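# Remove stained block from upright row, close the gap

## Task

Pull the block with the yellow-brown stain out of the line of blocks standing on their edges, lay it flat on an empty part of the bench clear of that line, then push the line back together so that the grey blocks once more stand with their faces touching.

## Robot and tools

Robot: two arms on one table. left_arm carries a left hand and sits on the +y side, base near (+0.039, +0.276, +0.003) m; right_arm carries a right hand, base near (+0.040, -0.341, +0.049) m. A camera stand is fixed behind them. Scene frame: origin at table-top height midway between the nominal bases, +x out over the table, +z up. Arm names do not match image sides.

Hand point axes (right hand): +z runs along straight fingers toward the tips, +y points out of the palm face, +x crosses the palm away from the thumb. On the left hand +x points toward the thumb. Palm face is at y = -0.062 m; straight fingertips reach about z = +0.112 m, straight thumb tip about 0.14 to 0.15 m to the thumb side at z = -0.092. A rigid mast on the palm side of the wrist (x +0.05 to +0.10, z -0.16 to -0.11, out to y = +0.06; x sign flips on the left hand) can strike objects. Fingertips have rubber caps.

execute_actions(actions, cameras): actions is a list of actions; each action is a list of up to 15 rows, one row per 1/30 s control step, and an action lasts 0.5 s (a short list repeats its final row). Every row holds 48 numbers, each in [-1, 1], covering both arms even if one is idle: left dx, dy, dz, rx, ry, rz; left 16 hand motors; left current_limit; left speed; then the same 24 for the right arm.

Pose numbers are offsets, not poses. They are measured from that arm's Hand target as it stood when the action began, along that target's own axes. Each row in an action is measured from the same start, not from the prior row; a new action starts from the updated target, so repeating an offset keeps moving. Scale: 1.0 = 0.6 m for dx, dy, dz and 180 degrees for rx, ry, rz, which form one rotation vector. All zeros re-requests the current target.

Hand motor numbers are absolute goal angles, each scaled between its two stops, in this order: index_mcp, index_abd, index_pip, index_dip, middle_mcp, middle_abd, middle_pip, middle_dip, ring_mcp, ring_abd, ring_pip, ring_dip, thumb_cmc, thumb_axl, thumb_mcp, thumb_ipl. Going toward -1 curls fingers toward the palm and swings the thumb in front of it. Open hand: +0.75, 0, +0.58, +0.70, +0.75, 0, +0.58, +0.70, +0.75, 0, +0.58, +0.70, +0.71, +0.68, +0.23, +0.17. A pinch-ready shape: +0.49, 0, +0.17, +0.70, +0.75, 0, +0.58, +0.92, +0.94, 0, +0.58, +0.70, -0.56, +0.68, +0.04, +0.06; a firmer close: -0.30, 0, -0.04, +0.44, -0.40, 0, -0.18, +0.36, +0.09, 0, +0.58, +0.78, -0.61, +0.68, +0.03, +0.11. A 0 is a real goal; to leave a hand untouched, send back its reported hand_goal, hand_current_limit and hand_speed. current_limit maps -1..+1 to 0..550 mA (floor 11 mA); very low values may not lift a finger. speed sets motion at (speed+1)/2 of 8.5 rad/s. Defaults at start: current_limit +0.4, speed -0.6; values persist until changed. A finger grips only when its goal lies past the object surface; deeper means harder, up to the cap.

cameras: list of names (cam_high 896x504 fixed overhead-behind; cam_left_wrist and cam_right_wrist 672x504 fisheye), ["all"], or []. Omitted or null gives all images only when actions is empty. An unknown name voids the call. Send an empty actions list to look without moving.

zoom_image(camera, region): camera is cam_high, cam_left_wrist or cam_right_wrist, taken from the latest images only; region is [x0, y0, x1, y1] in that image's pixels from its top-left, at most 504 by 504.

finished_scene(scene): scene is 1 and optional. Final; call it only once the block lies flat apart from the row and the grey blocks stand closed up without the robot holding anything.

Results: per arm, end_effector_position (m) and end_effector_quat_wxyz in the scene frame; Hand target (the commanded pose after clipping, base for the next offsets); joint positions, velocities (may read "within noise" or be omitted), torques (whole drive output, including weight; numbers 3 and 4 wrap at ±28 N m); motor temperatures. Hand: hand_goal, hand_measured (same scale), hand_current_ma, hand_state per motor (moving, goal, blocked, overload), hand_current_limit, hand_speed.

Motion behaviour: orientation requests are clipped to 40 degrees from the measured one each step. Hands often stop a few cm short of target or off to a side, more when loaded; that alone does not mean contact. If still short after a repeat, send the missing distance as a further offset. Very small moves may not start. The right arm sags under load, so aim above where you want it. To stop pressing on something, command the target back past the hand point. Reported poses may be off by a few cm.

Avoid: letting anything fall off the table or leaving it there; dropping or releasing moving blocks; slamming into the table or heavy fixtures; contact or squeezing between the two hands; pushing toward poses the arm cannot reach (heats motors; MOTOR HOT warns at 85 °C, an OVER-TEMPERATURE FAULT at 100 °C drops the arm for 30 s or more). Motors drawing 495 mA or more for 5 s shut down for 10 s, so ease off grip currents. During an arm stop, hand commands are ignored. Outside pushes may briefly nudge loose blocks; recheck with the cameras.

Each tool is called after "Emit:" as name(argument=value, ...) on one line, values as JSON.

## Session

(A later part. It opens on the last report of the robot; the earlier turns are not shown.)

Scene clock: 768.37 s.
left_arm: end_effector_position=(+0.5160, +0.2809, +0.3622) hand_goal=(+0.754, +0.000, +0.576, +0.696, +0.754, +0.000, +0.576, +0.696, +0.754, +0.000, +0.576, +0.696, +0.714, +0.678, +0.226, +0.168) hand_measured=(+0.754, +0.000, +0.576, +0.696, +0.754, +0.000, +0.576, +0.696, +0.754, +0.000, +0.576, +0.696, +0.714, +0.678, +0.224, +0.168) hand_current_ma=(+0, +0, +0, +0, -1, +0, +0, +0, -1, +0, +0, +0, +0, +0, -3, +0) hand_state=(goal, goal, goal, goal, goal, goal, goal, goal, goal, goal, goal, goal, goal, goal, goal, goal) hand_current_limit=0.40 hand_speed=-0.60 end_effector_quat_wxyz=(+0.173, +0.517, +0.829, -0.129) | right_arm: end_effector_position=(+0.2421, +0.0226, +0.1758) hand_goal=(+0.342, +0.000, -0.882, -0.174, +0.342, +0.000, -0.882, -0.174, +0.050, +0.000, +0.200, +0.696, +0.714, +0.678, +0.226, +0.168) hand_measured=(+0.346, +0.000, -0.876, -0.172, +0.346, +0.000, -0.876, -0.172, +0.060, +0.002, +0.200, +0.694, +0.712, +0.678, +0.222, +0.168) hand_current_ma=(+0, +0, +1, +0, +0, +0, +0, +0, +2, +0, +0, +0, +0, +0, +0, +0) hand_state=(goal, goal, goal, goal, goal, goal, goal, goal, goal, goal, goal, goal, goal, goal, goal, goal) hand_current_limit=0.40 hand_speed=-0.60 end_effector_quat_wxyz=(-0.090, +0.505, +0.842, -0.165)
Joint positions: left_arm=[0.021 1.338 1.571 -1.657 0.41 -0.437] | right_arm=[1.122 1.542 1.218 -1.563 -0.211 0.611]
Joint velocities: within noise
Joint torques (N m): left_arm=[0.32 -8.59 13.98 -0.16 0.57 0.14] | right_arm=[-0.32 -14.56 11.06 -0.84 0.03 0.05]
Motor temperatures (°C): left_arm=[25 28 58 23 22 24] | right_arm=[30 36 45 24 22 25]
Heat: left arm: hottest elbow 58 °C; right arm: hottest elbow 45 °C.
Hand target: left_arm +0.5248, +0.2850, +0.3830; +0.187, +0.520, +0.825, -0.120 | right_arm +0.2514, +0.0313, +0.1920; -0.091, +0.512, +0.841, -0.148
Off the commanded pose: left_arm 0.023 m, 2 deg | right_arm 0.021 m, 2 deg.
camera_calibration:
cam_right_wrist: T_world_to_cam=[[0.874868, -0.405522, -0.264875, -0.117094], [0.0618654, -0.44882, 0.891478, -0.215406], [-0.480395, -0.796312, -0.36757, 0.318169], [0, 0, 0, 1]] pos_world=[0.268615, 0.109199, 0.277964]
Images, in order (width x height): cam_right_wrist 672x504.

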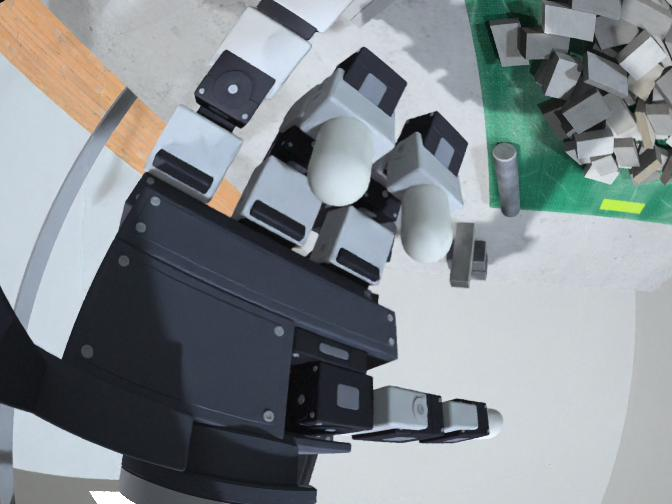

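Emit:
execute_actions(actions=[[[0,0,0,0,0,0,0.754,0,0.576,0.696,0.754,0,0.576,0.696,0.754,0,0.576,0.696,0.714,0.678,0.226,0.168,0.4,-0.6,-0.0073,-0.0542,0.0122,-0.0833,0,0,0.342,0,-0.883,-0.174,0.342,0,-0.883,-0.174,0.05,0,0.2,0.696,0.714,0.678,0.226,0.168,0.4,-0.6]],[[0,0,0,0,0,0,0.754,0,0.576,0.696,0.754,0,0.576,0.696,0.754,0,0.576,0.696,0.714,0.678,0.226,0.168,0.4,-0.6,-0.0073,-0.0555,-0.0023,-0.0833,0,0,0.342,0,-0.883,-0.174,0.342,0,-0.883,-0.174,0.2,0,0.3,0.696,0.714,0.678,0.226,0.168,0.4,-0.6]],[[0,0,0,0,0,0,0.754,0,0.576,0.696,0.754,0,0.576,0.696,0.754,0,0.576,0.696,0.714,0.678,0.226,0.168,0.4,-0.6,-0.0073,-0.053,-0.0167,-0.0833,0,0,0.342,0,-0.883,-0.174,0.342,0,-0.883,-0.174,0.4,0,0.4,0.696,0.714,0.678,0.226,0.168,0.4,-0.6]],[[0,0,0,0,0,0,0.754,0,0.576,0.696,0.754,0,0.576,0.696,0.754,0,0.576,0.696,0.714,0.678,0.226,0.168,0.4,-0.6,0,0,0,0,0,0,0.342,0,-0.883,-0.174,0.342,0,-0.883,-0.174,0.616,0,0.577,0.696,0.714,0.678,0.226,0.168,0.4,-0.6]]], cameras=["cam_right_wrist", "cam_high"])

Emit:
zoom_image(camera="cam_right_wrist", region=[220, 0, 400, 110])

Emit:
zoom_image(camera="cam_high", region=[330, 205, 390, 255])

Scene clock: 789.03 s.
left_arm: end_effector_position=(+0.5161, +0.2808, +0.3623) hand_goal=(+0.754, +0.000, +0.576, +0.696, +0.754, +0.000, +0.576, +0.696, +0.754, +0.000, +0.576, +0.696, +0.714, +0.678, +0.226, +0.168) hand_measured=(+0.754, +0.000, +0.576, +0.696, +0.754, +0.000, +0.576, +0.696, +0.754, +0.000, +0.576, +0.696, +0.714, +0.678, +0.224, +0.168) hand_current_ma=(+0, +0, +0, +0, -1, +0, +0, +0, -1, +0, +0, +0, +0, +0, -3, +0) hand_state=(goal, goal, goal, goal, goal, goal, goal, goal, goal, goal, goal, goal, goal, goal, goal, goal) hand_current_limit=0.40 hand_speed=-0.60 end_effector_quat_wxyz=(+0.173, +0.517, +0.828, -0.129) | right_arm: end_effector_position=(+0.1730, -0.0247, +0.2086) hand_goal=(+0.342, +0.000, -0.882, -0.174, +0.342, +0.000, -0.882, -0.174, +0.616, +0.000, +0.578, +0.696, +0.714, +0.678, +0.226, +0.168) hand_measured=(+0.346, +0.000, -0.878, -0.172, +0.346, +0.000, -0.878, -0.172, +0.618, +0.002, +0.576, +0.694, +0.716, +0.678, +0.222, +0.168) hand_current_ma=(+0, +0, +0, +0, +0, +0, +0, +0, +0, +0, +0, +0, +0, +0, +0, +0) hand_state=(goal, goal, goal, goal, goal, goal, goal, goal, goal, goal, goal, goal, goal, goal, goal, goal) hand_current_limit=0.40 hand_speed=-0.60 end_effector_quat_wxyz=(+0.114, +0.509, +0.833, +0.183)
Joint positions: left_arm=[0.021 1.338 1.571 -1.657 0.41 -0.437] | right_arm=[1.601 1.07 0.691 -1.003 0.394 1.102]
Joint torques (N m): left_arm=[0.62 -9.35 14.02 -0.13 0.62 0.11] | right_arm=[1.61 -6.12 7.53 1.13 0.81 0.01]
Motor temperatures (°C): left_arm=[25 28 57 23 22 24] | right_arm=[30 36 45 24 22 25]
Heat: left arm: hottest elbow 57 °C; right arm: hottest elbow 45 °C.
Hand target: left_arm +0.5248, +0.2849, +0.3830; +0.187, +0.520, +0.825, -0.120 | right_arm +0.1693, -0.0258, +0.2048; +0.112, +0.508, +0.834, +0.185
Off the commanded pose: left_arm 0.023 m, 2 deg | right_arm 0.005 m, 0 deg.
camera_calibration:
cam_right_wrist: T_world_to_cam=[[0.882351, -0.409644, 0.231621, -0.172074], [-0.469375, -0.730704, 0.495741, -0.0940701], [-0.033831, -0.546135, -0.837014, 0.286203], [0, 0, 0, 1]] pos_world=[0.117358, 0.017079, 0.326046]
Images, in order (width x height): cam_high 896x504, cam_right_wrist 672x504.

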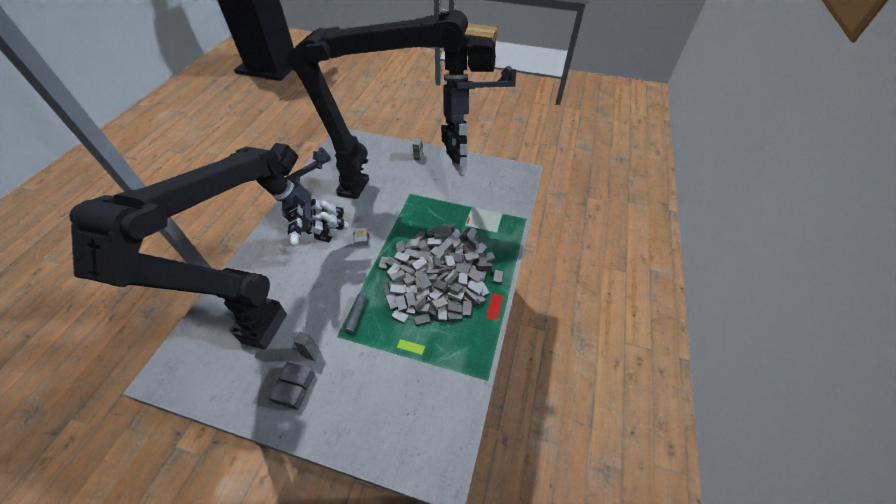

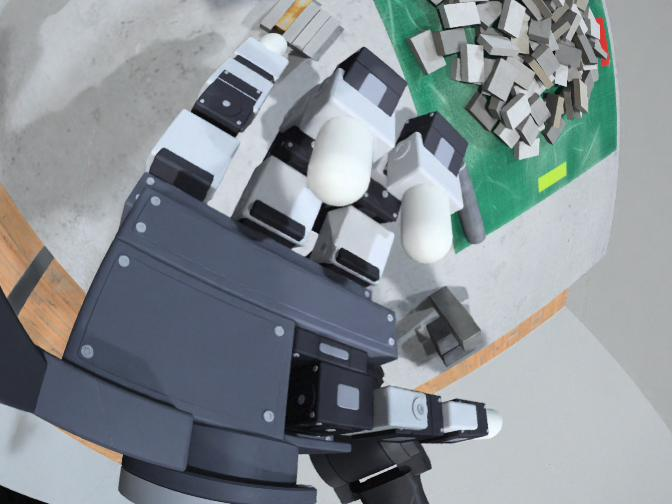

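Scaled by 2.800 from the camera's 672x504 image, which has a finer 960x720 frame.

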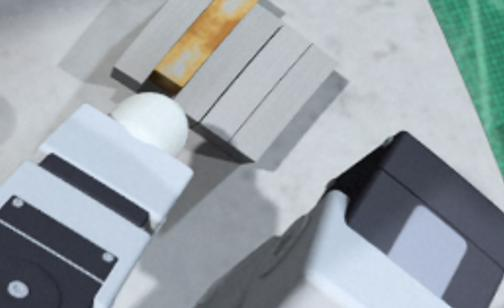

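Scaled by 8.400 from the camera's 896x504 image, which has a finer 1280x720 frame.

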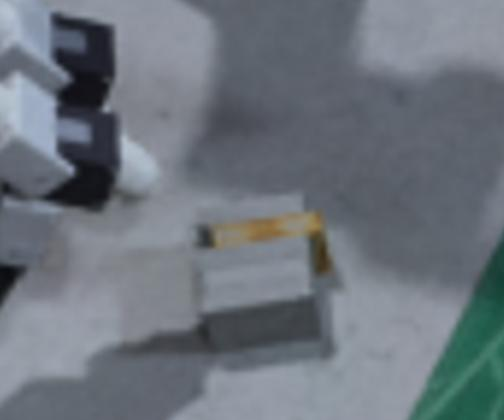

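Emit:
zoom_image(camera="cam_right_wrist", region=[240, 0, 350, 66])

Scaled by 4.582 from the camera's 672x504 image, which has a finer 960x720 frame.

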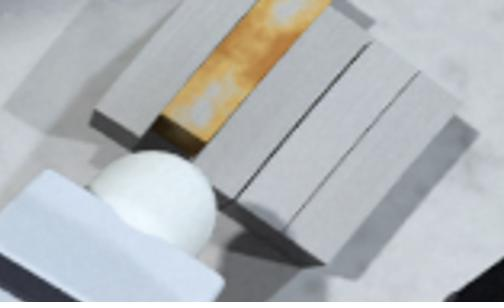

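Emit:
execute_actions(actions=[[[0,0,0,0,0,0,0.754,0,0.576,0.696,0.754,0,0.576,0.696,0.754,0,0.576,0.696,0.714,0.678,0.226,0.168,0.4,-0.6,0.0028,0.0053,0.0488,0,0,0,0.342,0,-0.883,-0.174,0.342,0,-0.883,-0.174,0.941,0,-0.101,0.696,0.714,0.678,0.226,0.168,0.4,-0.6]],[[0,0,0,0,0,0,0.754,0,0.576,0.696,0.754,0,0.576,0.696,0.754,0,0.576,0.696,0.714,0.678,0.226,0.168,0.4,-0.6,0.0028,0.0053,0.0488,0,0,0,0.342,0,-0.883,-0.174,0.342,0,-0.883,-0.174,0.941,0,-0.101,0.696,0.714,0.678,0.226,0.168,0.4,-0.6]]], cameras=["cam_right_wrist"])

Emit:
zoom_image(camera="cam_right_wrist", region=[240, 0, 350, 66])

Scene clock: 836.57 s.
left_arm: end_effector_position=(+0.5161, +0.2808, +0.3623) hand_goal=(+0.754, +0.000, +0.576, +0.696, +0.754, +0.000, +0.576, +0.696, +0.754, +0.000, +0.576, +0.696, +0.714, +0.678, +0.226, +0.168) hand_measured=(+0.754, +0.000, +0.576, +0.696, +0.754, +0.000, +0.576, +0.696, +0.754, +0.000, +0.576, +0.696, +0.714, +0.678, +0.224, +0.168) hand_current_ma=(+0, +0, +0, +0, -1, +0, +0, +0, -1, +0, +0, +0, +0, +0, -3, +0) hand_state=(goal, goal, goal, goal, goal, goal, goal, goal, goal, goal, goal, goal, goal, goal, goal, goal) hand_current_limit=0.40 hand_speed=-0.60 end_effector_quat_wxyz=(+0.173, +0.517, +0.828, -0.129) | right_arm: end_effector_position=(+0.1909, -0.0072, +0.1630) hand_goal=(+0.342, +0.000, -0.882, -0.174, +0.342, +0.000, -0.882, -0.174, +0.942, +0.000, -0.100, +0.696, +0.714, +0.678, +0.226, +0.168) hand_measured=(+0.346, +0.000, -0.878, -0.172, +0.346, +0.000, -0.878, -0.172, +0.942, +0.002, -0.094, +0.694, +0.716, +0.678, +0.222, +0.168) hand_current_ma=(+0, +0, +0, +0, +0, +0, +0, +0, +0, +0, +1, +0, +0, +0, +0, +0) hand_state=(goal, goal, goal, goal, goal, goal, goal, goal, goal, goal, goal, goal, goal, goal, goal, goal) hand_current_limit=0.40 hand_speed=-0.60 end_effector_quat_wxyz=(+0.108, +0.508, +0.833, +0.193)
Joint positions: left_arm=[0.021 1.338 1.571 -1.657 0.41 -0.437] | right_arm=[1.535 1.177 0.626 -0.779 0.38 1.026]
Joint torques (N m): left_arm=[-0.38 -9.17 13.85 -0.18 0.59 0.13] | right_arm=[-0.73 -5.3 7.31 1.29 0.53 -0.18]
Motor temperatures (°C): left_arm=[25 28 57 23 22 24] | right_arm=[30 34 40 24 23 25]
Heat: left arm: hottest elbow 57 °C; right arm: hottest elbow 40 °C.
Hand target: left_arm +0.5248, +0.2849, +0.3830; +0.187, +0.520, +0.825, -0.120 | right_arm +0.1948, -0.0088, +0.1544; +0.112, +0.508, +0.834, +0.185
Off the commanded pose: left_arm 0.023 m, 2 deg | right_arm 0.010 m, 1 deg.
camera_calibration:
cam_right_wrist: T_world_to_cam=[[0.884635, -0.409471, 0.223056, -0.169123], [-0.465338, -0.744815, 0.478238, -0.048279], [-0.0296889, -0.526862, -0.849432, 0.259644], [0, 0, 0, 1]] pos_world=[0.134854, 0.0315868, 0.281363]
Images, in order (width x height): cam_right_wrist 672x504.

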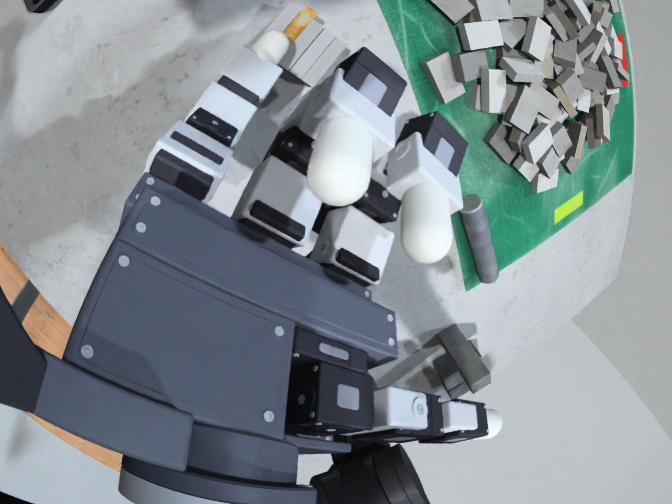

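Scaled by 4.582 from the camera's 672x504 image, which has a finer 960x720 frame.

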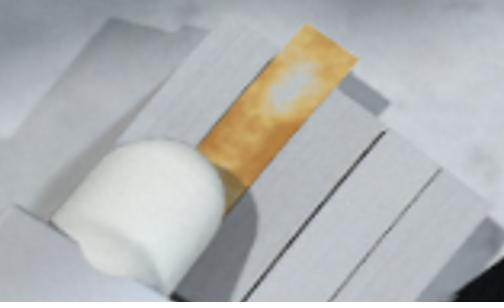

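Emit:
execute_actions(actions=[[[0,0,0,0,0,0,0.754,0,0.576,0.696,0.754,0,0.576,0.696,0.754,0,0.576,0.696,0.714,0.678,0.226,0.168,0.4,-0.6,0,0,0,0,0,0,0.342,0,-0.883,-0.174,0.342,0,-0.883,-0.174,0.997,0.036,-0.022,0.551,0.714,0.678,0.226,0.168,0.4,-0.7]]], cameras=["cam_right_wrist"])

Emit:
zoom_image(camera="cam_right_wrist", region=[240, 0, 350, 66])

Scene clock: 859.73 s.
left_arm: end_effector_position=(+0.5161, +0.2808, +0.3623) hand_goal=(+0.754, +0.000, +0.576, +0.696, +0.754, +0.000, +0.576, +0.696, +0.754, +0.000, +0.576, +0.696, +0.714, +0.678, +0.226, +0.168) hand_measured=(+0.754, +0.000, +0.576, +0.696, +0.754, +0.000, +0.576, +0.696, +0.754, +0.000, +0.576, +0.696, +0.714, +0.678, +0.224, +0.168) hand_current_ma=(+0, +0, +0, +0, -1, +0, +0, +0, -1, +0, +0, +0, +0, +0, -3, +0) hand_state=(goal, goal, goal, goal, goal, goal, goal, goal, goal, goal, goal, goal, goal, goal, goal, goal) hand_current_limit=0.40 hand_speed=-0.60 end_effector_quat_wxyz=(+0.173, +0.517, +0.828, -0.129) | right_arm: end_effector_position=(+0.1910, -0.0069, +0.1631) hand_goal=(+0.342, +0.000, -0.882, -0.174, +0.342, +0.000, -0.882, -0.174, +0.998, +0.036, -0.022, +0.552, +0.714, +0.678, +0.226, +0.168) hand_measured=(+0.346, +0.000, -0.878, -0.172, +0.346, +0.000, -0.878, -0.172, +0.994, +0.032, -0.024, +0.554, +0.716, +0.678, +0.222, +0.168) hand_current_ma=(+0, +0, +0, +0, +0, +0, +0, +0, +0, +0, +0, +0, +0, +0, +0, +0) hand_state=(goal, goal, goal, goal, goal, goal, goal, goal, goal, goal, goal, goal, goal, goal, goal, goal) hand_current_limit=0.40 hand_speed=-0.70 end_effector_quat_wxyz=(+0.108, +0.508, +0.832, +0.194)
Joint positions: left_arm=[0.021 1.338 1.571 -1.657 0.41 -0.437] | right_arm=[1.534 1.177 0.626 -0.778 0.38 1.025]
Joint torques (N m): left_arm=[0.15 -9.41 13.97 -0.12 0.59 0.12] | right_arm=[-0.44 -5.25 7.3 1.24 0.53 -0.23]
Motor temperatures (°C): left_arm=[25 28 58 23 22 24] | right_arm=[30 34 38 24 22 25]
Heat: left arm: hottest elbow 58 °C; right arm: hottest elbow 38 °C.
Hand target: left_arm +0.5248, +0.2849, +0.3830; +0.187, +0.520, +0.825, -0.120 | right_arm +0.1949, -0.0089, +0.1544; +0.112, +0.508, +0.834, +0.185
Off the commanded pose: left_arm 0.023 m, 2 deg | right_arm 0.010 m, 1 deg.
camera_calibration:
cam_right_wrist: T_world_to_cam=[[0.884578, -0.409864, 0.222562, -0.169144], [-0.465447, -0.745413, 0.477199, -0.0478812], [-0.0296865, -0.52571, -0.850146, 0.260037], [0, 0, 0, 1]] pos_world=[0.135054, 0.0316871, 0.281564]
Images, in order (width x height): cam_right_wrist 672x504.

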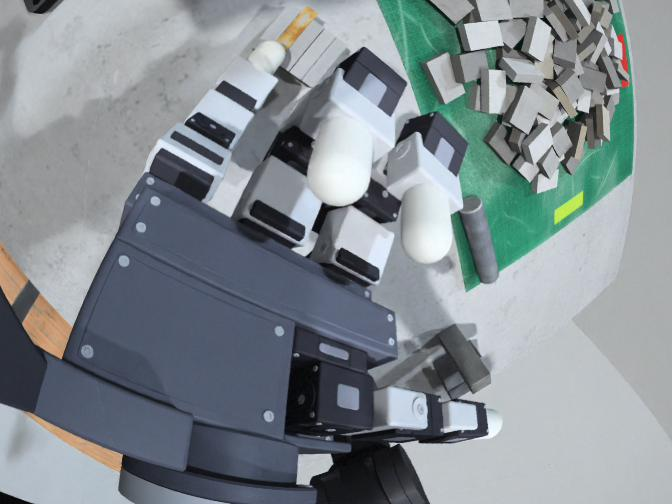

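Scaled by 4.582 from the camera's 672x504 image, which has a finer 960x720 frame.

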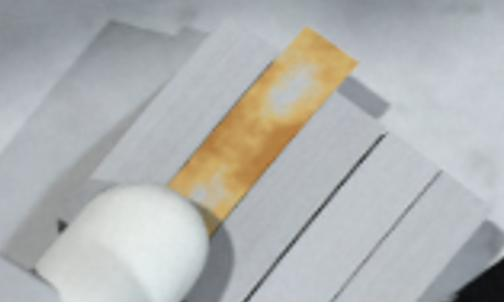

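Emit:
execute_actions(actions=[[[0,0,0,0,0,0,0.754,0,0.576,0.696,0.754,0,0.576,0.696,0.754,0,0.576,0.696,0.714,0.678,0.226,0.168,0.4,-0.6,0,0,0,0,0,0,0.342,0,-0.883,-0.174,0.342,0,-0.883,-0.174,0.948,0.056,0.093,0.551,0.714,0.678,0.226,0.168,0.4,-0.85]]], cameras=["cam_right_wrist"])

Emit:
zoom_image(camera="cam_right_wrist", region=[240, 0, 350, 66])

Scene clock: 869.57 s.
left_arm: end_effector_position=(+0.5161, +0.2808, +0.3623) hand_goal=(+0.754, +0.000, +0.576, +0.696, +0.754, +0.000, +0.576, +0.696, +0.754, +0.000, +0.576, +0.696, +0.714, +0.678, +0.226, +0.168) hand_measured=(+0.754, +0.000, +0.576, +0.696, +0.754, +0.000, +0.576, +0.696, +0.754, +0.000, +0.576, +0.696, +0.714, +0.678, +0.224, +0.168) hand_current_ma=(+0, +0, +0, +0, -1, +0, +0, +0, -1, +0, +0, +0, +0, +0, -3, +0) hand_state=(goal, goal, goal, goal, goal, goal, goal, goal, goal, goal, goal, goal, goal, goal, goal, goal) hand_current_limit=0.40 hand_speed=-0.60 end_effector_quat_wxyz=(+0.173, +0.517, +0.828, -0.129) | right_arm: end_effector_position=(+0.1907, -0.0067, +0.1628) hand_goal=(+0.342, +0.000, -0.882, -0.174, +0.342, +0.000, -0.882, -0.174, +0.948, +0.056, +0.094, +0.552, +0.714, +0.678, +0.226, +0.168) hand_measured=(+0.346, +0.000, -0.878, -0.172, +0.346, +0.000, -0.878, -0.172, +0.948, +0.060, +0.056, +0.542, +0.716, +0.678, +0.222, +0.168) hand_current_ma=(+0, +0, +0, +0, +0, +0, +0, +0, +0, +0, -22, -2, +0, +0, +0, +0) hand_state=(goal, goal, goal, goal, goal, goal, goal, goal, goal, goal, blocked, goal, goal, goal, goal, goal) hand_current_limit=0.40 hand_speed=-0.85 end_effector_quat_wxyz=(+0.107, +0.507, +0.833, +0.193)
Joint positions: left_arm=[0.021 1.338 1.571 -1.657 0.41 -0.437] | right_arm=[1.534 1.177 0.626 -0.778 0.378 1.023]
Joint torques (N m): left_arm=[-0.15 -9.17 13.93 -0.13 0.56 0.13] | right_arm=[-0.5 -5.36 7.3 1.24 0.64 -0.21]
Motor temperatures (°C): left_arm=[25 28 58 23 22 24] | right_arm=[30 34 37 24 22 25]
Heat: left arm: hottest elbow 58 °C; right arm: hottest elbow 37 °C.
Hand target: left_arm +0.5248, +0.2849, +0.3830; +0.187, +0.520, +0.825, -0.120 | right_arm +0.1949, -0.0089, +0.1544; +0.112, +0.508, +0.834, +0.185
Off the commanded pose: left_arm 0.023 m, 2 deg | right_arm 0.010 m, 1 deg.
camera_calibration:
cam_right_wrist: T_world_to_cam=[[0.885893, -0.407707, 0.221286, -0.168615], [-0.46292, -0.746168, 0.478474, -0.0484036], [-0.0299607, -0.526315, -0.849762, 0.259826], [0, 0, 0, 1]] pos_world=[0.134752, 0.0318878, 0.281262]
Images, in order (width x height): cam_right_wrist 672x504.

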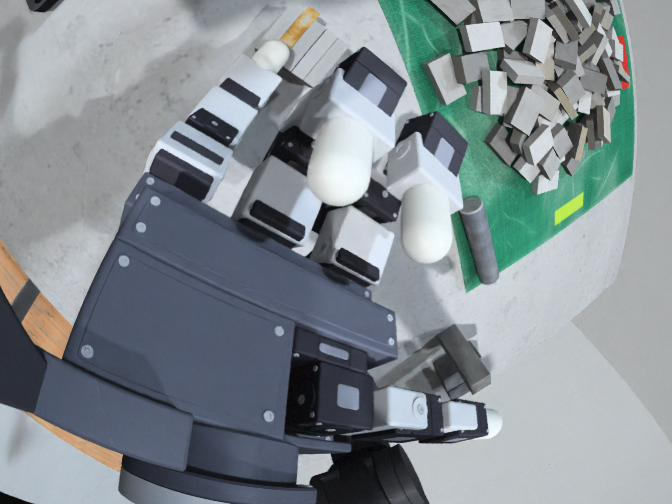

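Scaled by 4.582 from the camera's 672x504 image, which has a finer 960x720 frame.

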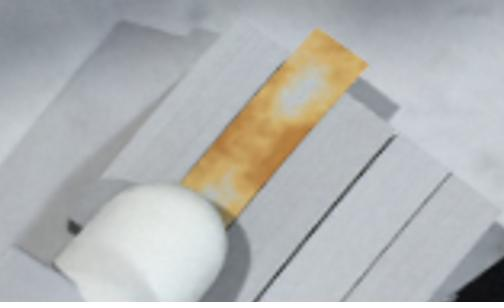

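Emit:
execute_actions(actions=[[[0,0,0,0,0,0,0.754,0,0.576,0.696,0.754,0,0.576,0.696,0.754,0,0.576,0.696,0.714,0.678,0.226,0.168,0.4,-0.6,0,0.0227,0.0106,0,0,0,0.342,0,-0.883,-0.174,0.342,0,-0.883,-0.174,0.838,0.058,0.093,0.551,0.714,0.678,0.226,0.168,0.4,-0.85]]], cameras=["cam_right_wrist"])

Emit:
zoom_image(camera="cam_right_wrist", region=[240, 0, 350, 66])

Scene clock: 874.60 s.
left_arm: end_effector_position=(+0.5161, +0.2808, +0.3623) hand_goal=(+0.754, +0.000, +0.576, +0.696, +0.754, +0.000, +0.576, +0.696, +0.754, +0.000, +0.576, +0.696, +0.714, +0.678, +0.226, +0.168) hand_measured=(+0.754, +0.000, +0.576, +0.696, +0.754, +0.000, +0.576, +0.696, +0.754, +0.000, +0.576, +0.696, +0.714, +0.678, +0.224, +0.168) hand_current_ma=(+0, +0, +0, +0, -1, +0, +0, +0, -1, +0, +0, +0, +0, +0, -3, +0) hand_state=(goal, goal, goal, goal, goal, goal, goal, goal, goal, goal, goal, goal, goal, goal, goal, goal) hand_current_limit=0.40 hand_speed=-0.60 end_effector_quat_wxyz=(+0.173, +0.517, +0.828, -0.129) | right_arm: end_effector_position=(+0.2042, -0.0067, +0.1579) hand_goal=(+0.342, +0.000, -0.882, -0.174, +0.342, +0.000, -0.882, -0.174, +0.838, +0.058, +0.094, +0.552, +0.714, +0.678, +0.226, +0.168) hand_measured=(+0.346, +0.000, -0.878, -0.172, +0.346, +0.000, -0.878, -0.172, +0.842, +0.062, +0.092, +0.548, +0.716, +0.678, +0.222, +0.168) hand_current_ma=(+0, +0, +0, +0, +0, +0, +0, +0, +0, +0, +0, +0, +0, +0, +0, +0) hand_state=(goal, goal, goal, goal, goal, goal, goal, goal, goal, goal, goal, goal, goal, goal, goal, goal) hand_current_limit=0.40 hand_speed=-0.85 end_effector_quat_wxyz=(+0.111, +0.508, +0.833, +0.187)
Joint positions: left_arm=[0.021 1.338 1.571 -1.657 0.41 -0.437] | right_arm=[1.488 1.194 0.626 -0.759 0.368 0.98]
Joint torques (N m): left_arm=[0.09 -9.11 13.97 -0.1 0.58 0.12] | right_arm=[-0.56 -5.01 8.49 1.4 0.6 -0.24]
Motor temperatures (°C): left_arm=[25 28 58 23 22 24] | right_arm=[30 33 37 24 22 25]
Heat: left arm: hottest elbow 58 °C; right arm: hottest elbow 37 °C.
Hand target: left_arm +0.5248, +0.2849, +0.3830; +0.187, +0.520, +0.825, -0.120 | right_arm +0.2082, -0.0020, +0.1543; +0.112, +0.508, +0.834, +0.185
Off the commanded pose: left_arm 0.023 m, 2 deg | right_arm 0.007 m, 0 deg.
camera_calibration:
cam_right_wrist: T_world_to_cam=[[0.883895, -0.408923, 0.226961, -0.180101], [-0.466533, -0.736899, 0.48921, -0.0407494], [-0.032802, -0.538295, -0.842118, 0.255358], [0, 0, 0, 1]] pos_world=[0.148556, 0.0337825, 0.275853]
Images, in order (width x height): cam_right_wrist 672x504.

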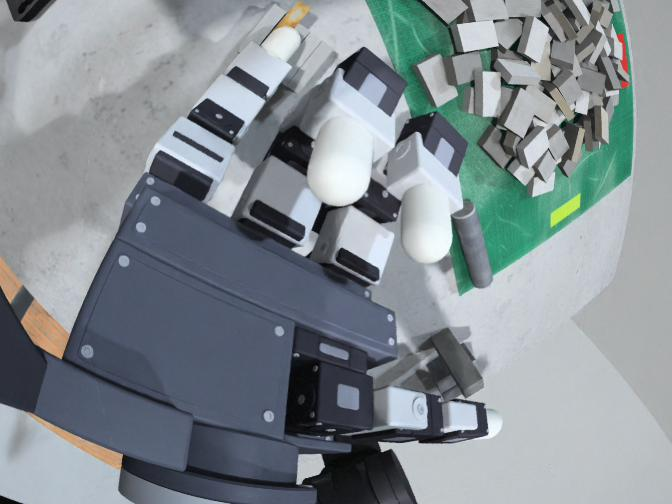

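Scaled by 4.582 from the camera's 672x504 image, which has a finer 960x720 frame.

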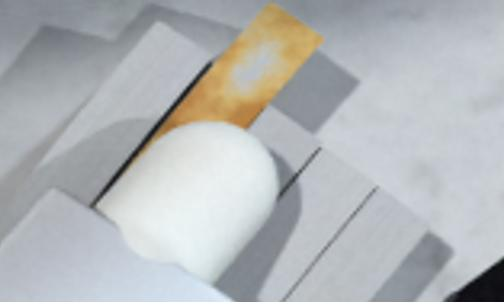

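Emit:
execute_actions(actions=[[[0,0,0,0,0,0,0.754,0,0.576,0.696,0.754,0,0.576,0.696,0.754,0,0.576,0.696,0.714,0.678,0.226,0.168,0.4,-0.6,0,0,0,0,0,0,0.342,0,-0.883,-0.174,0.342,0,-0.883,-0.174,0.45,0.056,0,0.551,0.714,0.678,0.226,0.168,0.4,-0.6]],[[0,0,0,0,0,0,0.754,0,0.576,0.696,0.754,0,0.576,0.696,0.754,0,0.576,0.696,0.714,0.678,0.226,0.168,0.4,-0.6,0,-0.0378,-0.0176,0,0,0,0.342,0,-0.883,-0.174,0.342,0,-0.883,-0.174,0.45,0.056,0,0.551,0.714,0.678,0.226,0.168,0.4,-0.6]],[[0,0,0,0,0,0,0.754,0,0.576,0.696,0.754,0,0.576,0.696,0.754,0,0.576,0.696,0.714,0.678,0.226,0.168,0.4,-0.6,0,-0.0378,-0.0176,0,0,0,0.342,0,-0.883,-0.174,0.342,0,-0.883,-0.174,0.45,0.056,0,0.551,0.714,0.678,0.226,0.168,0.4,-0.6]],[[0,0,0,0,0,0,0.754,0,0.576,0.696,0.754,0,0.576,0.696,0.754,0,0.576,0.696,0.714,0.678,0.226,0.168,0.4,-0.6,0,0.0257,0.012,0,0,0,0.342,0,-0.883,-0.174,0.342,0,-0.883,-0.174,0.45,0.056,0,0.551,0.714,0.678,0.226,0.168,0.4,-0.6]],[[0,0,0,0,0,0,0.754,0,0.576,0.696,0.754,0,0.576,0.696,0.754,0,0.576,0.696,0.714,0.678,0.226,0.168,0.4,-0.6,0,0.0257,0.012,0,0,0,0.342,0,-0.883,-0.174,0.342,0,-0.883,-0.174,0.45,0.056,0,0.551,0.714,0.678,0.226,0.168,0.4,-0.6]]], cameras=["cam_right_wrist","cam_high"])

Emit:
zoom_image(camera="cam_right_wrist", region=[230, 0, 370, 84])

Emit:
zoom_image(camera="cam_high", region=[330, 205, 390, 255])

Scene clock: 904.83 s.
left_arm: end_effector_position=(+0.5161, +0.2808, +0.3623) hand_goal=(+0.754, +0.000, +0.576, +0.696, +0.754, +0.000, +0.576, +0.696, +0.754, +0.000, +0.576, +0.696, +0.714, +0.678, +0.226, +0.168) hand_measured=(+0.754, +0.000, +0.576, +0.696, +0.754, +0.000, +0.576, +0.696, +0.754, +0.000, +0.576, +0.696, +0.714, +0.678, +0.224, +0.168) hand_current_ma=(+0, +0, +0, +0, -1, +0, +0, +0, -1, +0, +0, +0, +0, +0, -3, +0) hand_state=(goal, goal, goal, goal, goal, goal, goal, goal, goal, goal, goal, goal, goal, goal, goal, goal) hand_current_limit=0.40 hand_speed=-0.60 end_effector_quat_wxyz=(+0.173, +0.517, +0.828, -0.129) | right_arm: end_effector_position=(+0.1906, -0.0173, +0.1540) hand_goal=(+0.342, +0.000, -0.882, -0.174, +0.342, +0.000, -0.882, -0.174, +0.450, +0.056, +0.000, +0.552, +0.714, +0.678, +0.226, +0.168) hand_measured=(+0.346, +0.000, -0.878, -0.172, +0.346, +0.000, -0.878, -0.172, +0.466, +0.058, +0.006, +0.550, +0.716, +0.678, +0.222, +0.168) hand_current_ma=(+0, +0, +0, +0, +0, +0, +0, +0, +4, +0, +1, +0, +0, +0, +0, +0) hand_state=(goal, goal, goal, goal, goal, goal, goal, goal, goal, goal, goal, goal, goal, goal, goal, goal) hand_current_limit=0.40 hand_speed=-0.60 end_effector_quat_wxyz=(+0.114, +0.507, +0.834, +0.184)
Joint positions: left_arm=[0.021 1.338 1.571 -1.657 0.41 -0.437] | right_arm=[1.536 1.175 0.601 -0.78 0.381 1.029]
Joint torques (N m): left_arm=[0.26 -9.17 13.98 -0.21 0.6 0.11] | right_arm=[-0.5 -4.72 9.11 1.24 0.56 -0.22]
Motor temperatures (°C): left_arm=[25 28 58 23 22 24] | right_arm=[30 33 37 24 22 25]
Heat: left arm: hottest elbow 58 °C; right arm: hottest elbow 37 °C.
Hand target: left_arm +0.5248, +0.2849, +0.3830; +0.187, +0.520, +0.825, -0.120 | right_arm +0.1940, -0.0093, +0.1543; +0.112, +0.508, +0.834, +0.185
Off the commanded pose: left_arm 0.023 m, 2 deg | right_arm 0.009 m, 0 deg.
camera_calibration:
cam_right_wrist: T_world_to_cam=[[0.883684, -0.406505, 0.23207, -0.172247], [-0.467056, -0.732904, 0.494682, -0.0536196], [-0.0310057, -0.545532, -0.837516, 0.244711], [0, 0, 0, 1]] pos_world=[0.134756, 0.0241805, 0.271447]
Images, in order (width x height): cam_high 896x504, cam_right_wrist 672x504.

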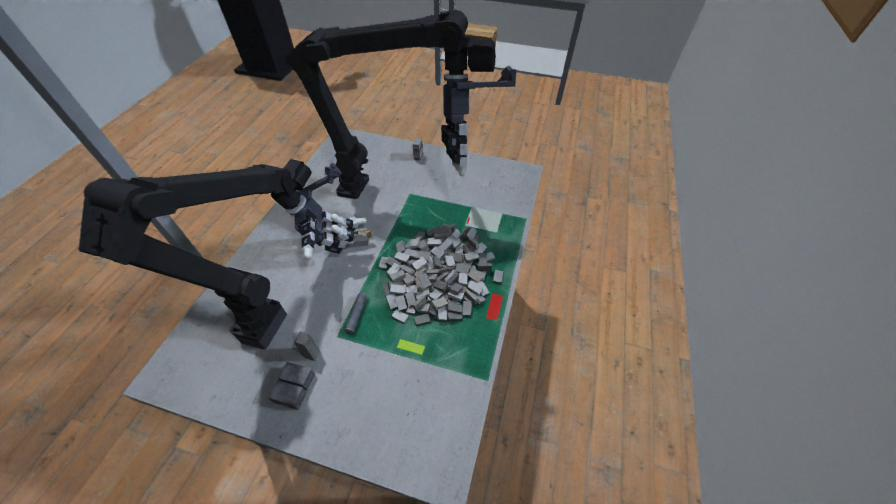

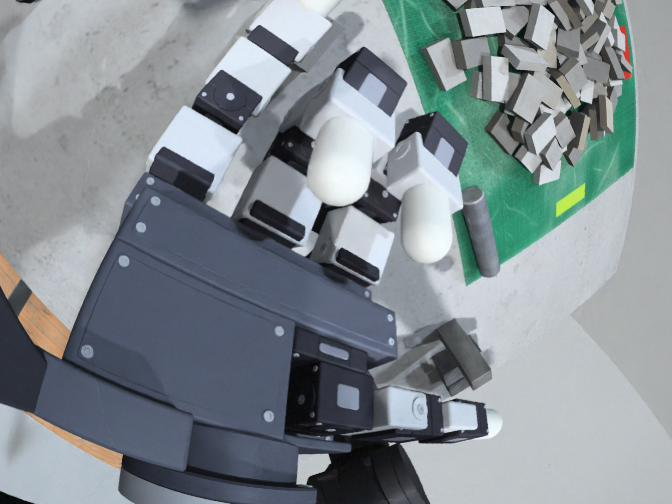

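Scaled by 3.600 from the camera's 672x504 image, which has a finer 960x720 frame.

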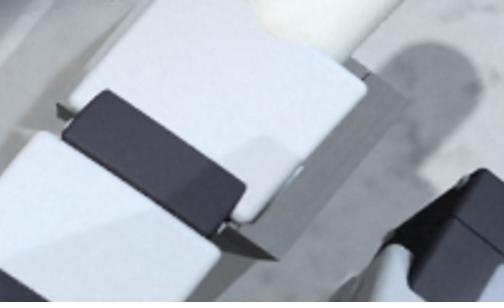

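Scaled by 8.400 from the camera's 896x504 image, which has a finer 1280x720 frame.

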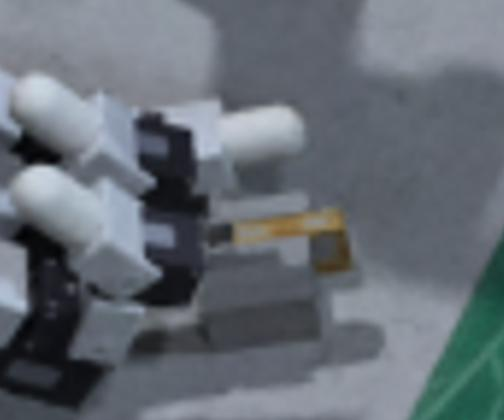

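Emit:
execute_actions(actions=[[[0,0,0,0,0,0,0.754,0,0.576,0.696,0.754,0,0.576,0.696,0.754,0,0.576,0.696,0.714,0.678,0.226,0.168,0.4,-0.6,0,0.0151,0.007,0,0,0,0.342,0,-0.883,-0.174,0.342,0,-0.883,-0.174,0.45,-0.05,0,0.551,0.714,0.678,0.226,0.168,0.4,-0.6]]], cameras=[])

Scene clock: 917.87 s.
left_arm: end_effector_position=(+0.5161, +0.2808, +0.3623) hand_goal=(+0.754, +0.000, +0.576, +0.696, +0.754, +0.000, +0.576, +0.696, +0.754, +0.000, +0.576, +0.696, +0.714, +0.678, +0.226, +0.168) hand_measured=(+0.754, +0.000, +0.576, +0.696, +0.754, +0.000, +0.576, +0.696, +0.754, +0.000, +0.576, +0.696, +0.714, +0.678, +0.224, +0.168) hand_current_ma=(+0, +0, +0, +0, -1, +0, +0, +0, -1, +0, +0, +0, +0, +0, -3, +0) hand_state=(goal, goal, goal, goal, goal, goal, goal, goal, goal, goal, goal, goal, goal, goal, goal, goal) hand_current_limit=0.40 hand_speed=-0.60 end_effector_quat_wxyz=(+0.173, +0.517, +0.828, -0.129) | right_arm: end_effector_position=(+0.1987, -0.0164, +0.1504) hand_goal=(+0.342, +0.000, -0.882, -0.174, +0.342, +0.000, -0.882, -0.174, +0.450, -0.050, +0.000, +0.552, +0.714, +0.678, +0.226, +0.168) hand_measured=(+0.346, +0.000, -0.878, -0.172, +0.346, +0.000, -0.878, -0.172, +0.466, -0.046, +0.006, +0.550, +0.716, +0.678, +0.222, +0.168) hand_current_ma=(+0, +0, +0, +0, +0, +0, +0, +0, +4, +0, +1, +0, +0, +0, +0, +0) hand_state=(goal, goal, goal, goal, goal, goal, goal, goal, goal, goal, goal, goal, goal, goal, goal, goal) hand_current_limit=0.40 hand_speed=-0.60 end_effector_quat_wxyz=(+0.116, +0.507, +0.835, +0.180)
Joint positions: left_arm=[0.021 1.338 1.571 -1.657 0.41 -0.437] | right_arm=[1.506 1.187 0.601 -0.765 0.374 0.997]
Joint torques (N m): left_arm=[0.44 -9.23 13.87 -0.14 0.57 0.15] | right_arm=[-0.67 -5.13 9.84 1.22 0.55 -0.17]
Motor temperatures (°C): left_arm=[25 28 59 23 22 24] | right_arm=[30 33 39 24 22 25]
Heat: left arm: hottest elbow 59 °C; right arm: hottest elbow 39 °C.
Hand target: left_arm +0.5248, +0.2849, +0.3830; +0.187, +0.520, +0.825, -0.120 | right_arm +0.2029, -0.0048, +0.1542; +0.112, +0.508, +0.834, +0.185
Off the commanded pose: left_arm 0.023 m, 2 deg | right_arm 0.013 m, 1 deg.
No camera images: "cameras" was empty.

Emit:
execute_actions(actions=[[[0,0,0,0,0,0,0.754,0,0.576,0.696,0.754,0,0.576,0.696,0.754,0,0.576,0.696,0.714,0.678,0.226,0.168,0.4,-0.6,0,0.0238,-0.0036,0,0,0,0.342,0,-0.883,-0.174,0.342,0,-0.883,-0.174,0.45,-0.05,0,0.551,0.714,0.678,0.226,0.168,0.4,-0.6]]], cameras=[])

Scene clock: 924.00 s.
left_arm: end_effector_position=(+0.5161, +0.2808, +0.3623) hand_goal=(+0.754, +0.000, +0.576, +0.696, +0.754, +0.000, +0.576, +0.696, +0.754, +0.000, +0.576, +0.696, +0.714, +0.678, +0.226, +0.168) hand_measured=(+0.754, +0.000, +0.576, +0.696, +0.754, +0.000, +0.576, +0.696, +0.754, +0.000, +0.576, +0.696, +0.714, +0.678, +0.224, +0.168) hand_current_ma=(+0, +0, +0, +0, -1, +0, +0, +0, -1, +0, +0, +0, +0, +0, -3, +0) hand_state=(goal, goal, goal, goal, goal, goal, goal, goal, goal, goal, goal, goal, goal, goal, goal, goal) hand_current_limit=0.40 hand_speed=-0.60 end_effector_quat_wxyz=(+0.173, +0.517, +0.828, -0.129) | right_arm: end_effector_position=(+0.2085, -0.0155, +0.1528) hand_goal=(+0.342, +0.000, -0.882, -0.174, +0.342, +0.000, -0.882, -0.174, +0.450, -0.050, +0.000, +0.552, +0.714, +0.678, +0.226, +0.168) hand_measured=(+0.346, +0.000, -0.878, -0.172, +0.346, +0.000, -0.878, -0.172, +0.466, -0.048, +0.006, +0.550, +0.716, +0.678, +0.222, +0.168) hand_current_ma=(+0, +0, +0, +0, +0, +0, +0, +0, +4, +0, +1, +0, +0, +0, +0, +0) hand_state=(goal, goal, goal, goal, goal, goal, goal, goal, goal, goal, goal, goal, goal, goal, goal, goal) hand_current_limit=0.40 hand_speed=-0.60 end_effector_quat_wxyz=(+0.117, +0.507, +0.836, +0.178)
Joint positions: left_arm=[0.021 1.338 1.571 -1.657 0.41 -0.437] | right_arm=[1.471 1.187 0.609 -0.765 0.366 0.961]
Joint torques (N m): left_arm=[0.38 -8.94 13.93 -0.12 0.6 0.16] | right_arm=[-0.62 -5.19 11.22 0.8 0.56 -0.23]
Motor temperatures (°C): left_arm=[25 28 59 23 22 24] | right_arm=[30 33 40 24 22 25]
Heat: left arm: hottest elbow 59 °C; right arm: hottest elbow 40 °C.
Hand target: left_arm +0.5248, +0.2849, +0.3830; +0.187, +0.520, +0.825, -0.120 | right_arm +0.2136, +0.0008, +0.1623; +0.112, +0.508, +0.834, +0.185
Off the commanded pose: left_arm 0.023 m, 2 deg | right_arm 0.019 m, 1 deg.
No camera images: "cameras" was empty.

Emit:
execute_actions(actions=[[[0,0,0,0,0,0,0.754,0,0.576,0.696,0.754,0,0.576,0.696,0.754,0,0.576,0.696,0.714,0.678,0.226,0.168,0.4,-0.6,0.0155,0.0178,0.0083,0,0,0,0.342,0,-0.883,-0.174,0.342,0,-0.883,-0.174,0.45,0,0,0.551,0.714,0.678,0.226,0.168,0.4,-0.6]]], cameras=[])

Scene clock: 930.97 s.
left_arm: end_effector_position=(+0.5161, +0.2808, +0.3623) hand_goal=(+0.754, +0.000, +0.576, +0.696, +0.754, +0.000, +0.576, +0.696, +0.754, +0.000, +0.576, +0.696, +0.714, +0.678, +0.226, +0.168) hand_measured=(+0.754, +0.000, +0.576, +0.696, +0.754, +0.000, +0.576, +0.696, +0.754, +0.000, +0.576, +0.696, +0.714, +0.678, +0.224, +0.168) hand_current_ma=(+0, +0, +0, +0, -1, +0, +0, +0, -1, +0, +0, +0, +0, +0, -3, +0) hand_state=(goal, goal, goal, goal, goal, goal, goal, goal, goal, goal, goal, goal, goal, goal, goal, goal) hand_current_limit=0.40 hand_speed=-0.60 end_effector_quat_wxyz=(+0.173, +0.517, +0.828, -0.129) | right_arm: end_effector_position=(+0.2134, -0.0038, +0.1529) hand_goal=(+0.342, +0.000, -0.882, -0.174, +0.342, +0.000, -0.882, -0.174, +0.450, +0.000, +0.000, +0.552, +0.714, +0.678, +0.226, +0.168) hand_measured=(+0.346, +0.000, -0.878, -0.172, +0.346, +0.000, -0.878, -0.172, +0.466, -0.004, +0.006, +0.550, +0.716, +0.678, +0.222, +0.168) hand_current_ma=(+0, +0, +0, +0, +0, +0, +0, +0, +4, +0, +1, +0, +0, +0, +0, +0) hand_state=(goal, goal, goal, goal, goal, goal, goal, goal, goal, goal, goal, goal, goal, goal, goal, goal) hand_current_limit=0.40 hand_speed=-0.60 end_effector_quat_wxyz=(+0.118, +0.505, +0.837, +0.173)
Joint positions: left_arm=[0.021 1.338 1.571 -1.657 0.41 -0.437] | right_arm=[1.457 1.226 0.641 -0.763 0.362 0.945]
Joint torques (N m): left_arm=[0.21 -8.94 14 -0.13 0.59 0.14] | right_arm=[-0.73 -6.18 11.23 1.22 0.55 -0.22]
Motor temperatures (°C): left_arm=[25 28 59 23 22 24] | right_arm=[30 33 40 24 22 25]
Heat: left arm: hottest elbow 59 °C; right arm: hottest elbow 40 °C.
Hand target: left_arm +0.5248, +0.2849, +0.3830; +0.187, +0.520, +0.825, -0.120 | right_arm +0.2198, +0.0145, +0.1624; +0.112, +0.508, +0.834, +0.185
Off the commanded pose: left_arm 0.023 m, 2 deg | right_arm 0.022 m, 2 deg.
No camera images: "cameras" was empty.

Emit:
execute_actions(actions=[[[0,0,0,0,0,0,0.754,0,0.576,0.696,0.754,0,0.576,0.696,0.754,0,0.576,0.696,0.714,0.678,0.226,0.168,0.4,-0.6,0.002,-0.0017,0.024,0.0833,0,0,0.342,0,-0.883,-0.174,0.342,0,-0.883,-0.174,0.25,0,-0.1,0.551,0.714,0.678,0.226,0.168,0.4,-0.6]],[[0,0,0,0,0,0,0.754,0,0.576,0.696,0.754,0,0.576,0.696,0.754,0,0.576,0.696,0.714,0.678,0.226,0.168,0.4,-0.6,0.002,0.0047,0.0237,0.0833,0,0,0.342,0,-0.883,-0.174,0.342,0,-0.883,-0.174,0.25,0,-0.1,0.551,0.714,0.678,0.226,0.168,0.4,-0.6]],[[0,0,0,0,0,0,0.754,0,0.576,0.696,0.754,0,0.576,0.696,0.754,0,0.576,0.696,0.714,0.678,0.226,0.168,0.4,-0.6,0.002,0.0107,0.0217,0.0833,0,0,0.342,0,-0.883,-0.174,0.342,0,-0.883,-0.174,0.25,0,-0.1,0.551,0.714,0.678,0.226,0.168,0.4,-0.6]]], cameras=["cam_right_wrist","cam_high"])

Emit:
zoom_image(camera="cam_right_wrist", region=[230, 0, 370, 84])

Emit:
zoom_image(camera="cam_high", region=[330, 205, 390, 255])

Scene clock: 946.77 s.
left_arm: end_effector_position=(+0.5161, +0.2808, +0.3623) hand_goal=(+0.754, +0.000, +0.576, +0.696, +0.754, +0.000, +0.576, +0.696, +0.754, +0.000, +0.576, +0.696, +0.714, +0.678, +0.226, +0.168) hand_measured=(+0.754, +0.000, +0.576, +0.696, +0.754, +0.000, +0.576, +0.696, +0.754, +0.000, +0.576, +0.696, +0.714, +0.678, +0.224, +0.168) hand_current_ma=(+0, +0, +0, +0, -1, +0, +0, +0, -1, +0, +0, +0, +0, +0, -3, +0) hand_state=(goal, goal, goal, goal, goal, goal, goal, goal, goal, goal, goal, goal, goal, goal, goal, goal) hand_current_limit=0.40 hand_speed=-0.60 end_effector_quat_wxyz=(+0.173, +0.517, +0.828, -0.129) | right_arm: end_effector_position=(+0.2257, +0.0121, +0.1192) hand_goal=(+0.342, +0.000, -0.882, -0.174, +0.342, +0.000, -0.882, -0.174, +0.250, +0.000, -0.100, +0.552, +0.714, +0.678, +0.226, +0.168) hand_measured=(+0.346, +0.000, -0.878, -0.172, +0.346, +0.000, -0.878, -0.172, +0.258, -0.002, -0.094, +0.550, +0.712, +0.678, +0.222, +0.168) hand_current_ma=(+0, +0, +0, +0, +0, +0, +0, +0, +1, +0, +1, +0, +0, +0, +0, +0) hand_state=(goal, goal, goal, goal, goal, goal, goal, goal, goal, goal, goal, goal, goal, goal, goal, goal) hand_current_limit=0.40 hand_speed=-0.60 end_effector_quat_wxyz=(-0.088, +0.515, +0.839, -0.149)
Joint positions: left_arm=[0.021 1.338 1.571 -1.657 0.41 -0.437] | right_arm=[1.154 1.542 1.059 -1.363 -0.216 0.667]
Joint torques (N m): left_arm=[-0.03 -9 14 -0.16 0.6 0.12] | right_arm=[0.03 -10.7 10.48 -0.65 -0.19 -0.14]
Motor temperatures (°C): left_arm=[25 28 59 23 22 24] | right_arm=[30 33 42 24 22 25]
Heat: left arm: hottest elbow 59 °C; right arm: hottest elbow 42 °C.
Hand target: left_arm +0.5248, +0.2849, +0.3830; +0.187, +0.520, +0.825, -0.120 | right_arm +0.2320, +0.0249, +0.1218; -0.091, +0.512, +0.841, -0.148
Off the commanded pose: left_arm 0.023 m, 2 deg | right_arm 0.014 m, 1 deg.
camera_calibration:
cam_right_wrist: T_world_to_cam=[[0.871054, -0.419813, -0.254992, -0.122111], [0.0324952, -0.468745, 0.882736, -0.160628], [-0.490111, -0.777197, -0.39466, 0.286374], [0, 0, 0, 1]] pos_world=[0.25194, 0.0960117, 0.223675]
Images, in order (width x height): cam_high 896x504, cam_right_wrist 672x504.

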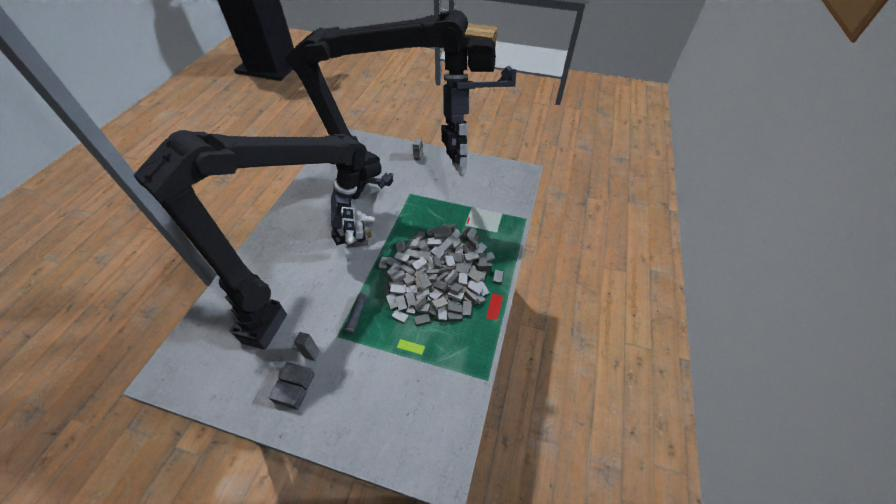

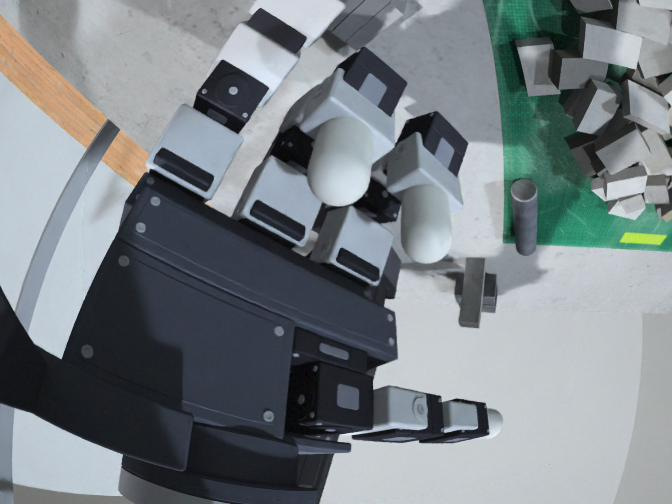

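Scaled by 3.600 from the camera's 672x504 image, which has a finer 960x720 frame.

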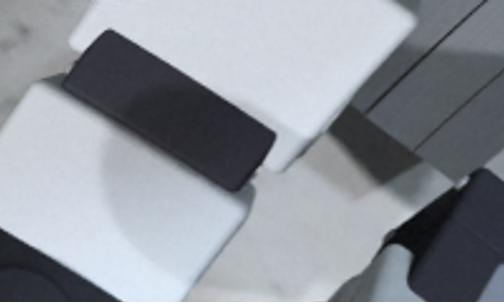

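Scaled by 8.400 from the camera's 896x504 image, which has a finer 1280x720 frame.

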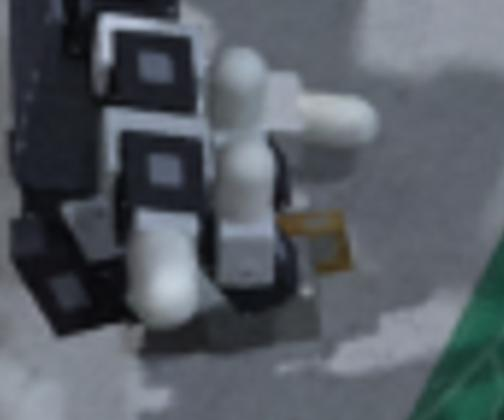

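Emit:
execute_actions(actions=[[[0,0,0,0,0,0,0.754,0,0.576,0.696,0.754,0,0.576,0.696,0.754,0,0.576,0.696,0.714,0.678,0.226,0.168,0.4,-0.6,0,0,0,0,0,0,0.342,0,-0.883,-0.174,0.342,0,-0.883,-0.174,0.967,0.03,-0.597,0.406,0.714,0.678,0.226,0.168,0.4,-0.6]],[[0,0,0,0,0,0,0.754,0,0.576,0.696,0.754,0,0.576,0.696,0.754,0,0.576,0.696,0.714,0.678,0.226,0.168,0.4,-0.6,0,0.0103,0.0282,0,0,0,0.342,0,-0.883,-0.174,0.342,0,-0.883,-0.174,0.967,0.03,-0.597,0.406,0.714,0.678,0.226,0.168,0.4,-0.6]]], cameras=["cam_right_wrist"])

Emit:
zoom_image(camera="cam_right_wrist", region=[230, 0, 370, 84])

Scene clock: 952.33 s.
left_arm: end_effector_position=(+0.5161, +0.2808, +0.3623) hand_goal=(+0.754, +0.000, +0.576, +0.696, +0.754, +0.000, +0.576, +0.696, +0.754, +0.000, +0.576, +0.696, +0.714, +0.678, +0.226, +0.168) hand_measured=(+0.754, +0.000, +0.576, +0.696, +0.754, +0.000, +0.576, +0.696, +0.754, +0.000, +0.576, +0.696, +0.714, +0.678, +0.224, +0.168) hand_current_ma=(+0, +0, +0, +0, -1, +0, +0, +0, -1, +0, +0, +0, +0, +0, -3, +0) hand_state=(goal, goal, goal, goal, goal, goal, goal, goal, goal, goal, goal, goal, goal, goal, goal, goal) hand_current_limit=0.40 hand_speed=-0.60 end_effector_quat_wxyz=(+0.173, +0.517, +0.828, -0.129) | right_arm: end_effector_position=(+0.2278, +0.0173, +0.1092) hand_goal=(+0.342, +0.000, -0.882, -0.174, +0.342, +0.000, -0.882, -0.174, +0.968, +0.030, -0.596, +0.406, +0.714, +0.678, +0.226, +0.168) hand_measured=(+0.346, +0.000, -0.878, -0.172, +0.346, +0.000, -0.878, -0.172, +0.958, +0.026, -0.590, +0.410, +0.712, +0.678, +0.222, +0.168) hand_current_ma=(+0, +0, +0, +0, +0, +0, +0, +0, -2, +0, +1, +0, +0, +0, +0, +0) hand_state=(goal, goal, goal, goal, goal, goal, goal, goal, goal, goal, goal, goal, goal, goal, goal, goal) hand_current_limit=0.40 hand_speed=-0.60 end_effector_quat_wxyz=(-0.088, +0.515, +0.840, -0.148)
Joint positions: left_arm=[0.021 1.338 1.571 -1.657 0.41 -0.437] | right_arm=[1.154 1.567 1.059 -1.336 -0.216 0.666]
Joint torques (N m): left_arm=[-0.03 -9 13.94 -0.14 0.63 0.13] | right_arm=[0.03 -10.99 8.4 0.05 -0.21 -0.16]
Motor temperatures (°C): left_arm=[25 28 59 23 22 24] | right_arm=[29 33 42 24 22 25]
Heat: left arm: hottest elbow 59 °C; right arm: hottest elbow 42 °C.
Hand target: left_arm +0.5248, +0.2849, +0.3830; +0.187, +0.520, +0.825, -0.120 | right_arm +0.2321, +0.0249, +0.1038; -0.091, +0.512, +0.841, -0.148
Off the commanded pose: left_arm 0.023 m, 2 deg | right_arm 0.010 m, 0 deg.
camera_calibration:
cam_right_wrist: T_world_to_cam=[[0.871706, -0.417964, -0.255803, -0.124359], [0.032764, -0.471135, 0.881452, -0.149383], [-0.488933, -0.776748, -0.396997, 0.287443], [0, 0, 0, 1]] pos_world=[0.253839, 0.100913, 0.213977]
Images, in order (width x height): cam_right_wrist 672x504.

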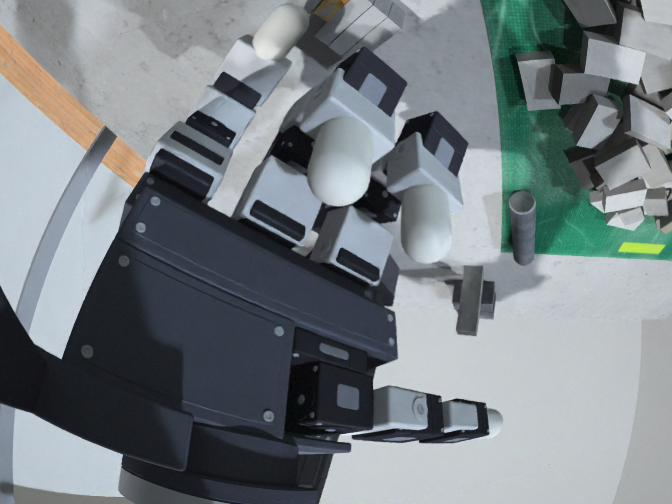

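Scaled by 3.600 from the camera's 672x504 image, which has a finer 960x720 frame.

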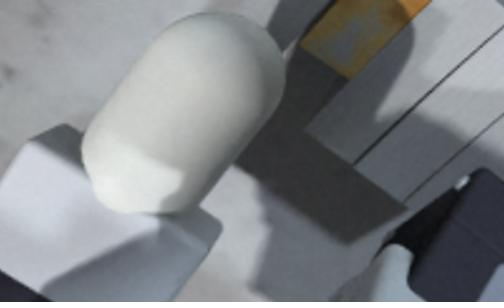

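Emit:
execute_actions(actions=[[[0,0,0,0,0,0,0.754,0,0.576,0.696,0.754,0,0.576,0.696,0.754,0,0.576,0.696,0.714,0.678,0.226,0.168,0.4,-0.6,-0.0312,-0.0321,0.0259,0,0,0,0.342,0,-0.883,-0.174,0.342,0,-0.883,-0.174,0.967,0.03,-0.597,0.406,0.714,0.678,0.226,0.168,0.4,-0.6]]], cameras=[])

Scene clock: 967.73 s.
left_arm: end_effector_position=(+0.5161, +0.2808, +0.3623) hand_goal=(+0.754, +0.000, +0.576, +0.696, +0.754, +0.000, +0.576, +0.696, +0.754, +0.000, +0.576, +0.696, +0.714, +0.678, +0.226, +0.168) hand_measured=(+0.754, +0.000, +0.576, +0.696, +0.754, +0.000, +0.576, +0.696, +0.754, +0.000, +0.576, +0.696, +0.714, +0.678, +0.224, +0.168) hand_current_ma=(+0, +0, +0, +0, -1, +0, +0, +0, -1, +0, +0, +0, +0, +0, -3, +0) hand_state=(goal, goal, goal, goal, goal, goal, goal, goal, goal, goal, goal, goal, goal, goal, goal, goal) hand_current_limit=0.40 hand_speed=-0.60 end_effector_quat_wxyz=(+0.173, +0.517, +0.828, -0.129) | right_arm: end_effector_position=(+0.2192, -0.0025, +0.0941) hand_goal=(+0.342, +0.000, -0.882, -0.174, +0.342, +0.000, -0.882, -0.174, +0.968, +0.030, -0.596, +0.406, +0.714, +0.678, +0.226, +0.168) hand_measured=(+0.346, +0.000, -0.878, -0.172, +0.346, +0.000, -0.878, -0.172, +0.958, +0.026, -0.592, +0.410, +0.712, +0.678, +0.222, +0.168) hand_current_ma=(+0, +0, +0, +0, +0, +0, +0, +0, -2, +0, +0, +0, +0, +0, +0, +0) hand_state=(goal, goal, goal, goal, goal, goal, goal, goal, goal, goal, goal, goal, goal, goal, goal, goal) hand_current_limit=0.40 hand_speed=-0.60 end_effector_quat_wxyz=(-0.088, +0.515, +0.839, -0.155)
Joint positions: left_arm=[0.021 1.338 1.571 -1.657 0.41 -0.437] | right_arm=[1.154 1.546 0.987 -1.299 -0.217 0.665]
Joint torques (N m): left_arm=[0.21 -9.11 13.93 -0.17 0.59 0.14] | right_arm=[0.09 -13.63 6.09 0.06 -0.21 -0.13]
Motor temperatures (°C): left_arm=[25 28 59 23 22 24] | right_arm=[29 33 40 24 22 25]
Heat: left arm: hottest elbow 59 °C; right arm: hottest elbow 40 °C.
Hand target: left_arm +0.5248, +0.2849, +0.3830; +0.187, +0.520, +0.825, -0.120 | right_arm +0.2198, -0.0025, +0.0957; -0.091, +0.512, +0.841, -0.148
Off the commanded pose: left_arm 0.023 m, 2 deg | right_arm 0.002 m, 1 deg.
No camera images: "cameras" was empty.


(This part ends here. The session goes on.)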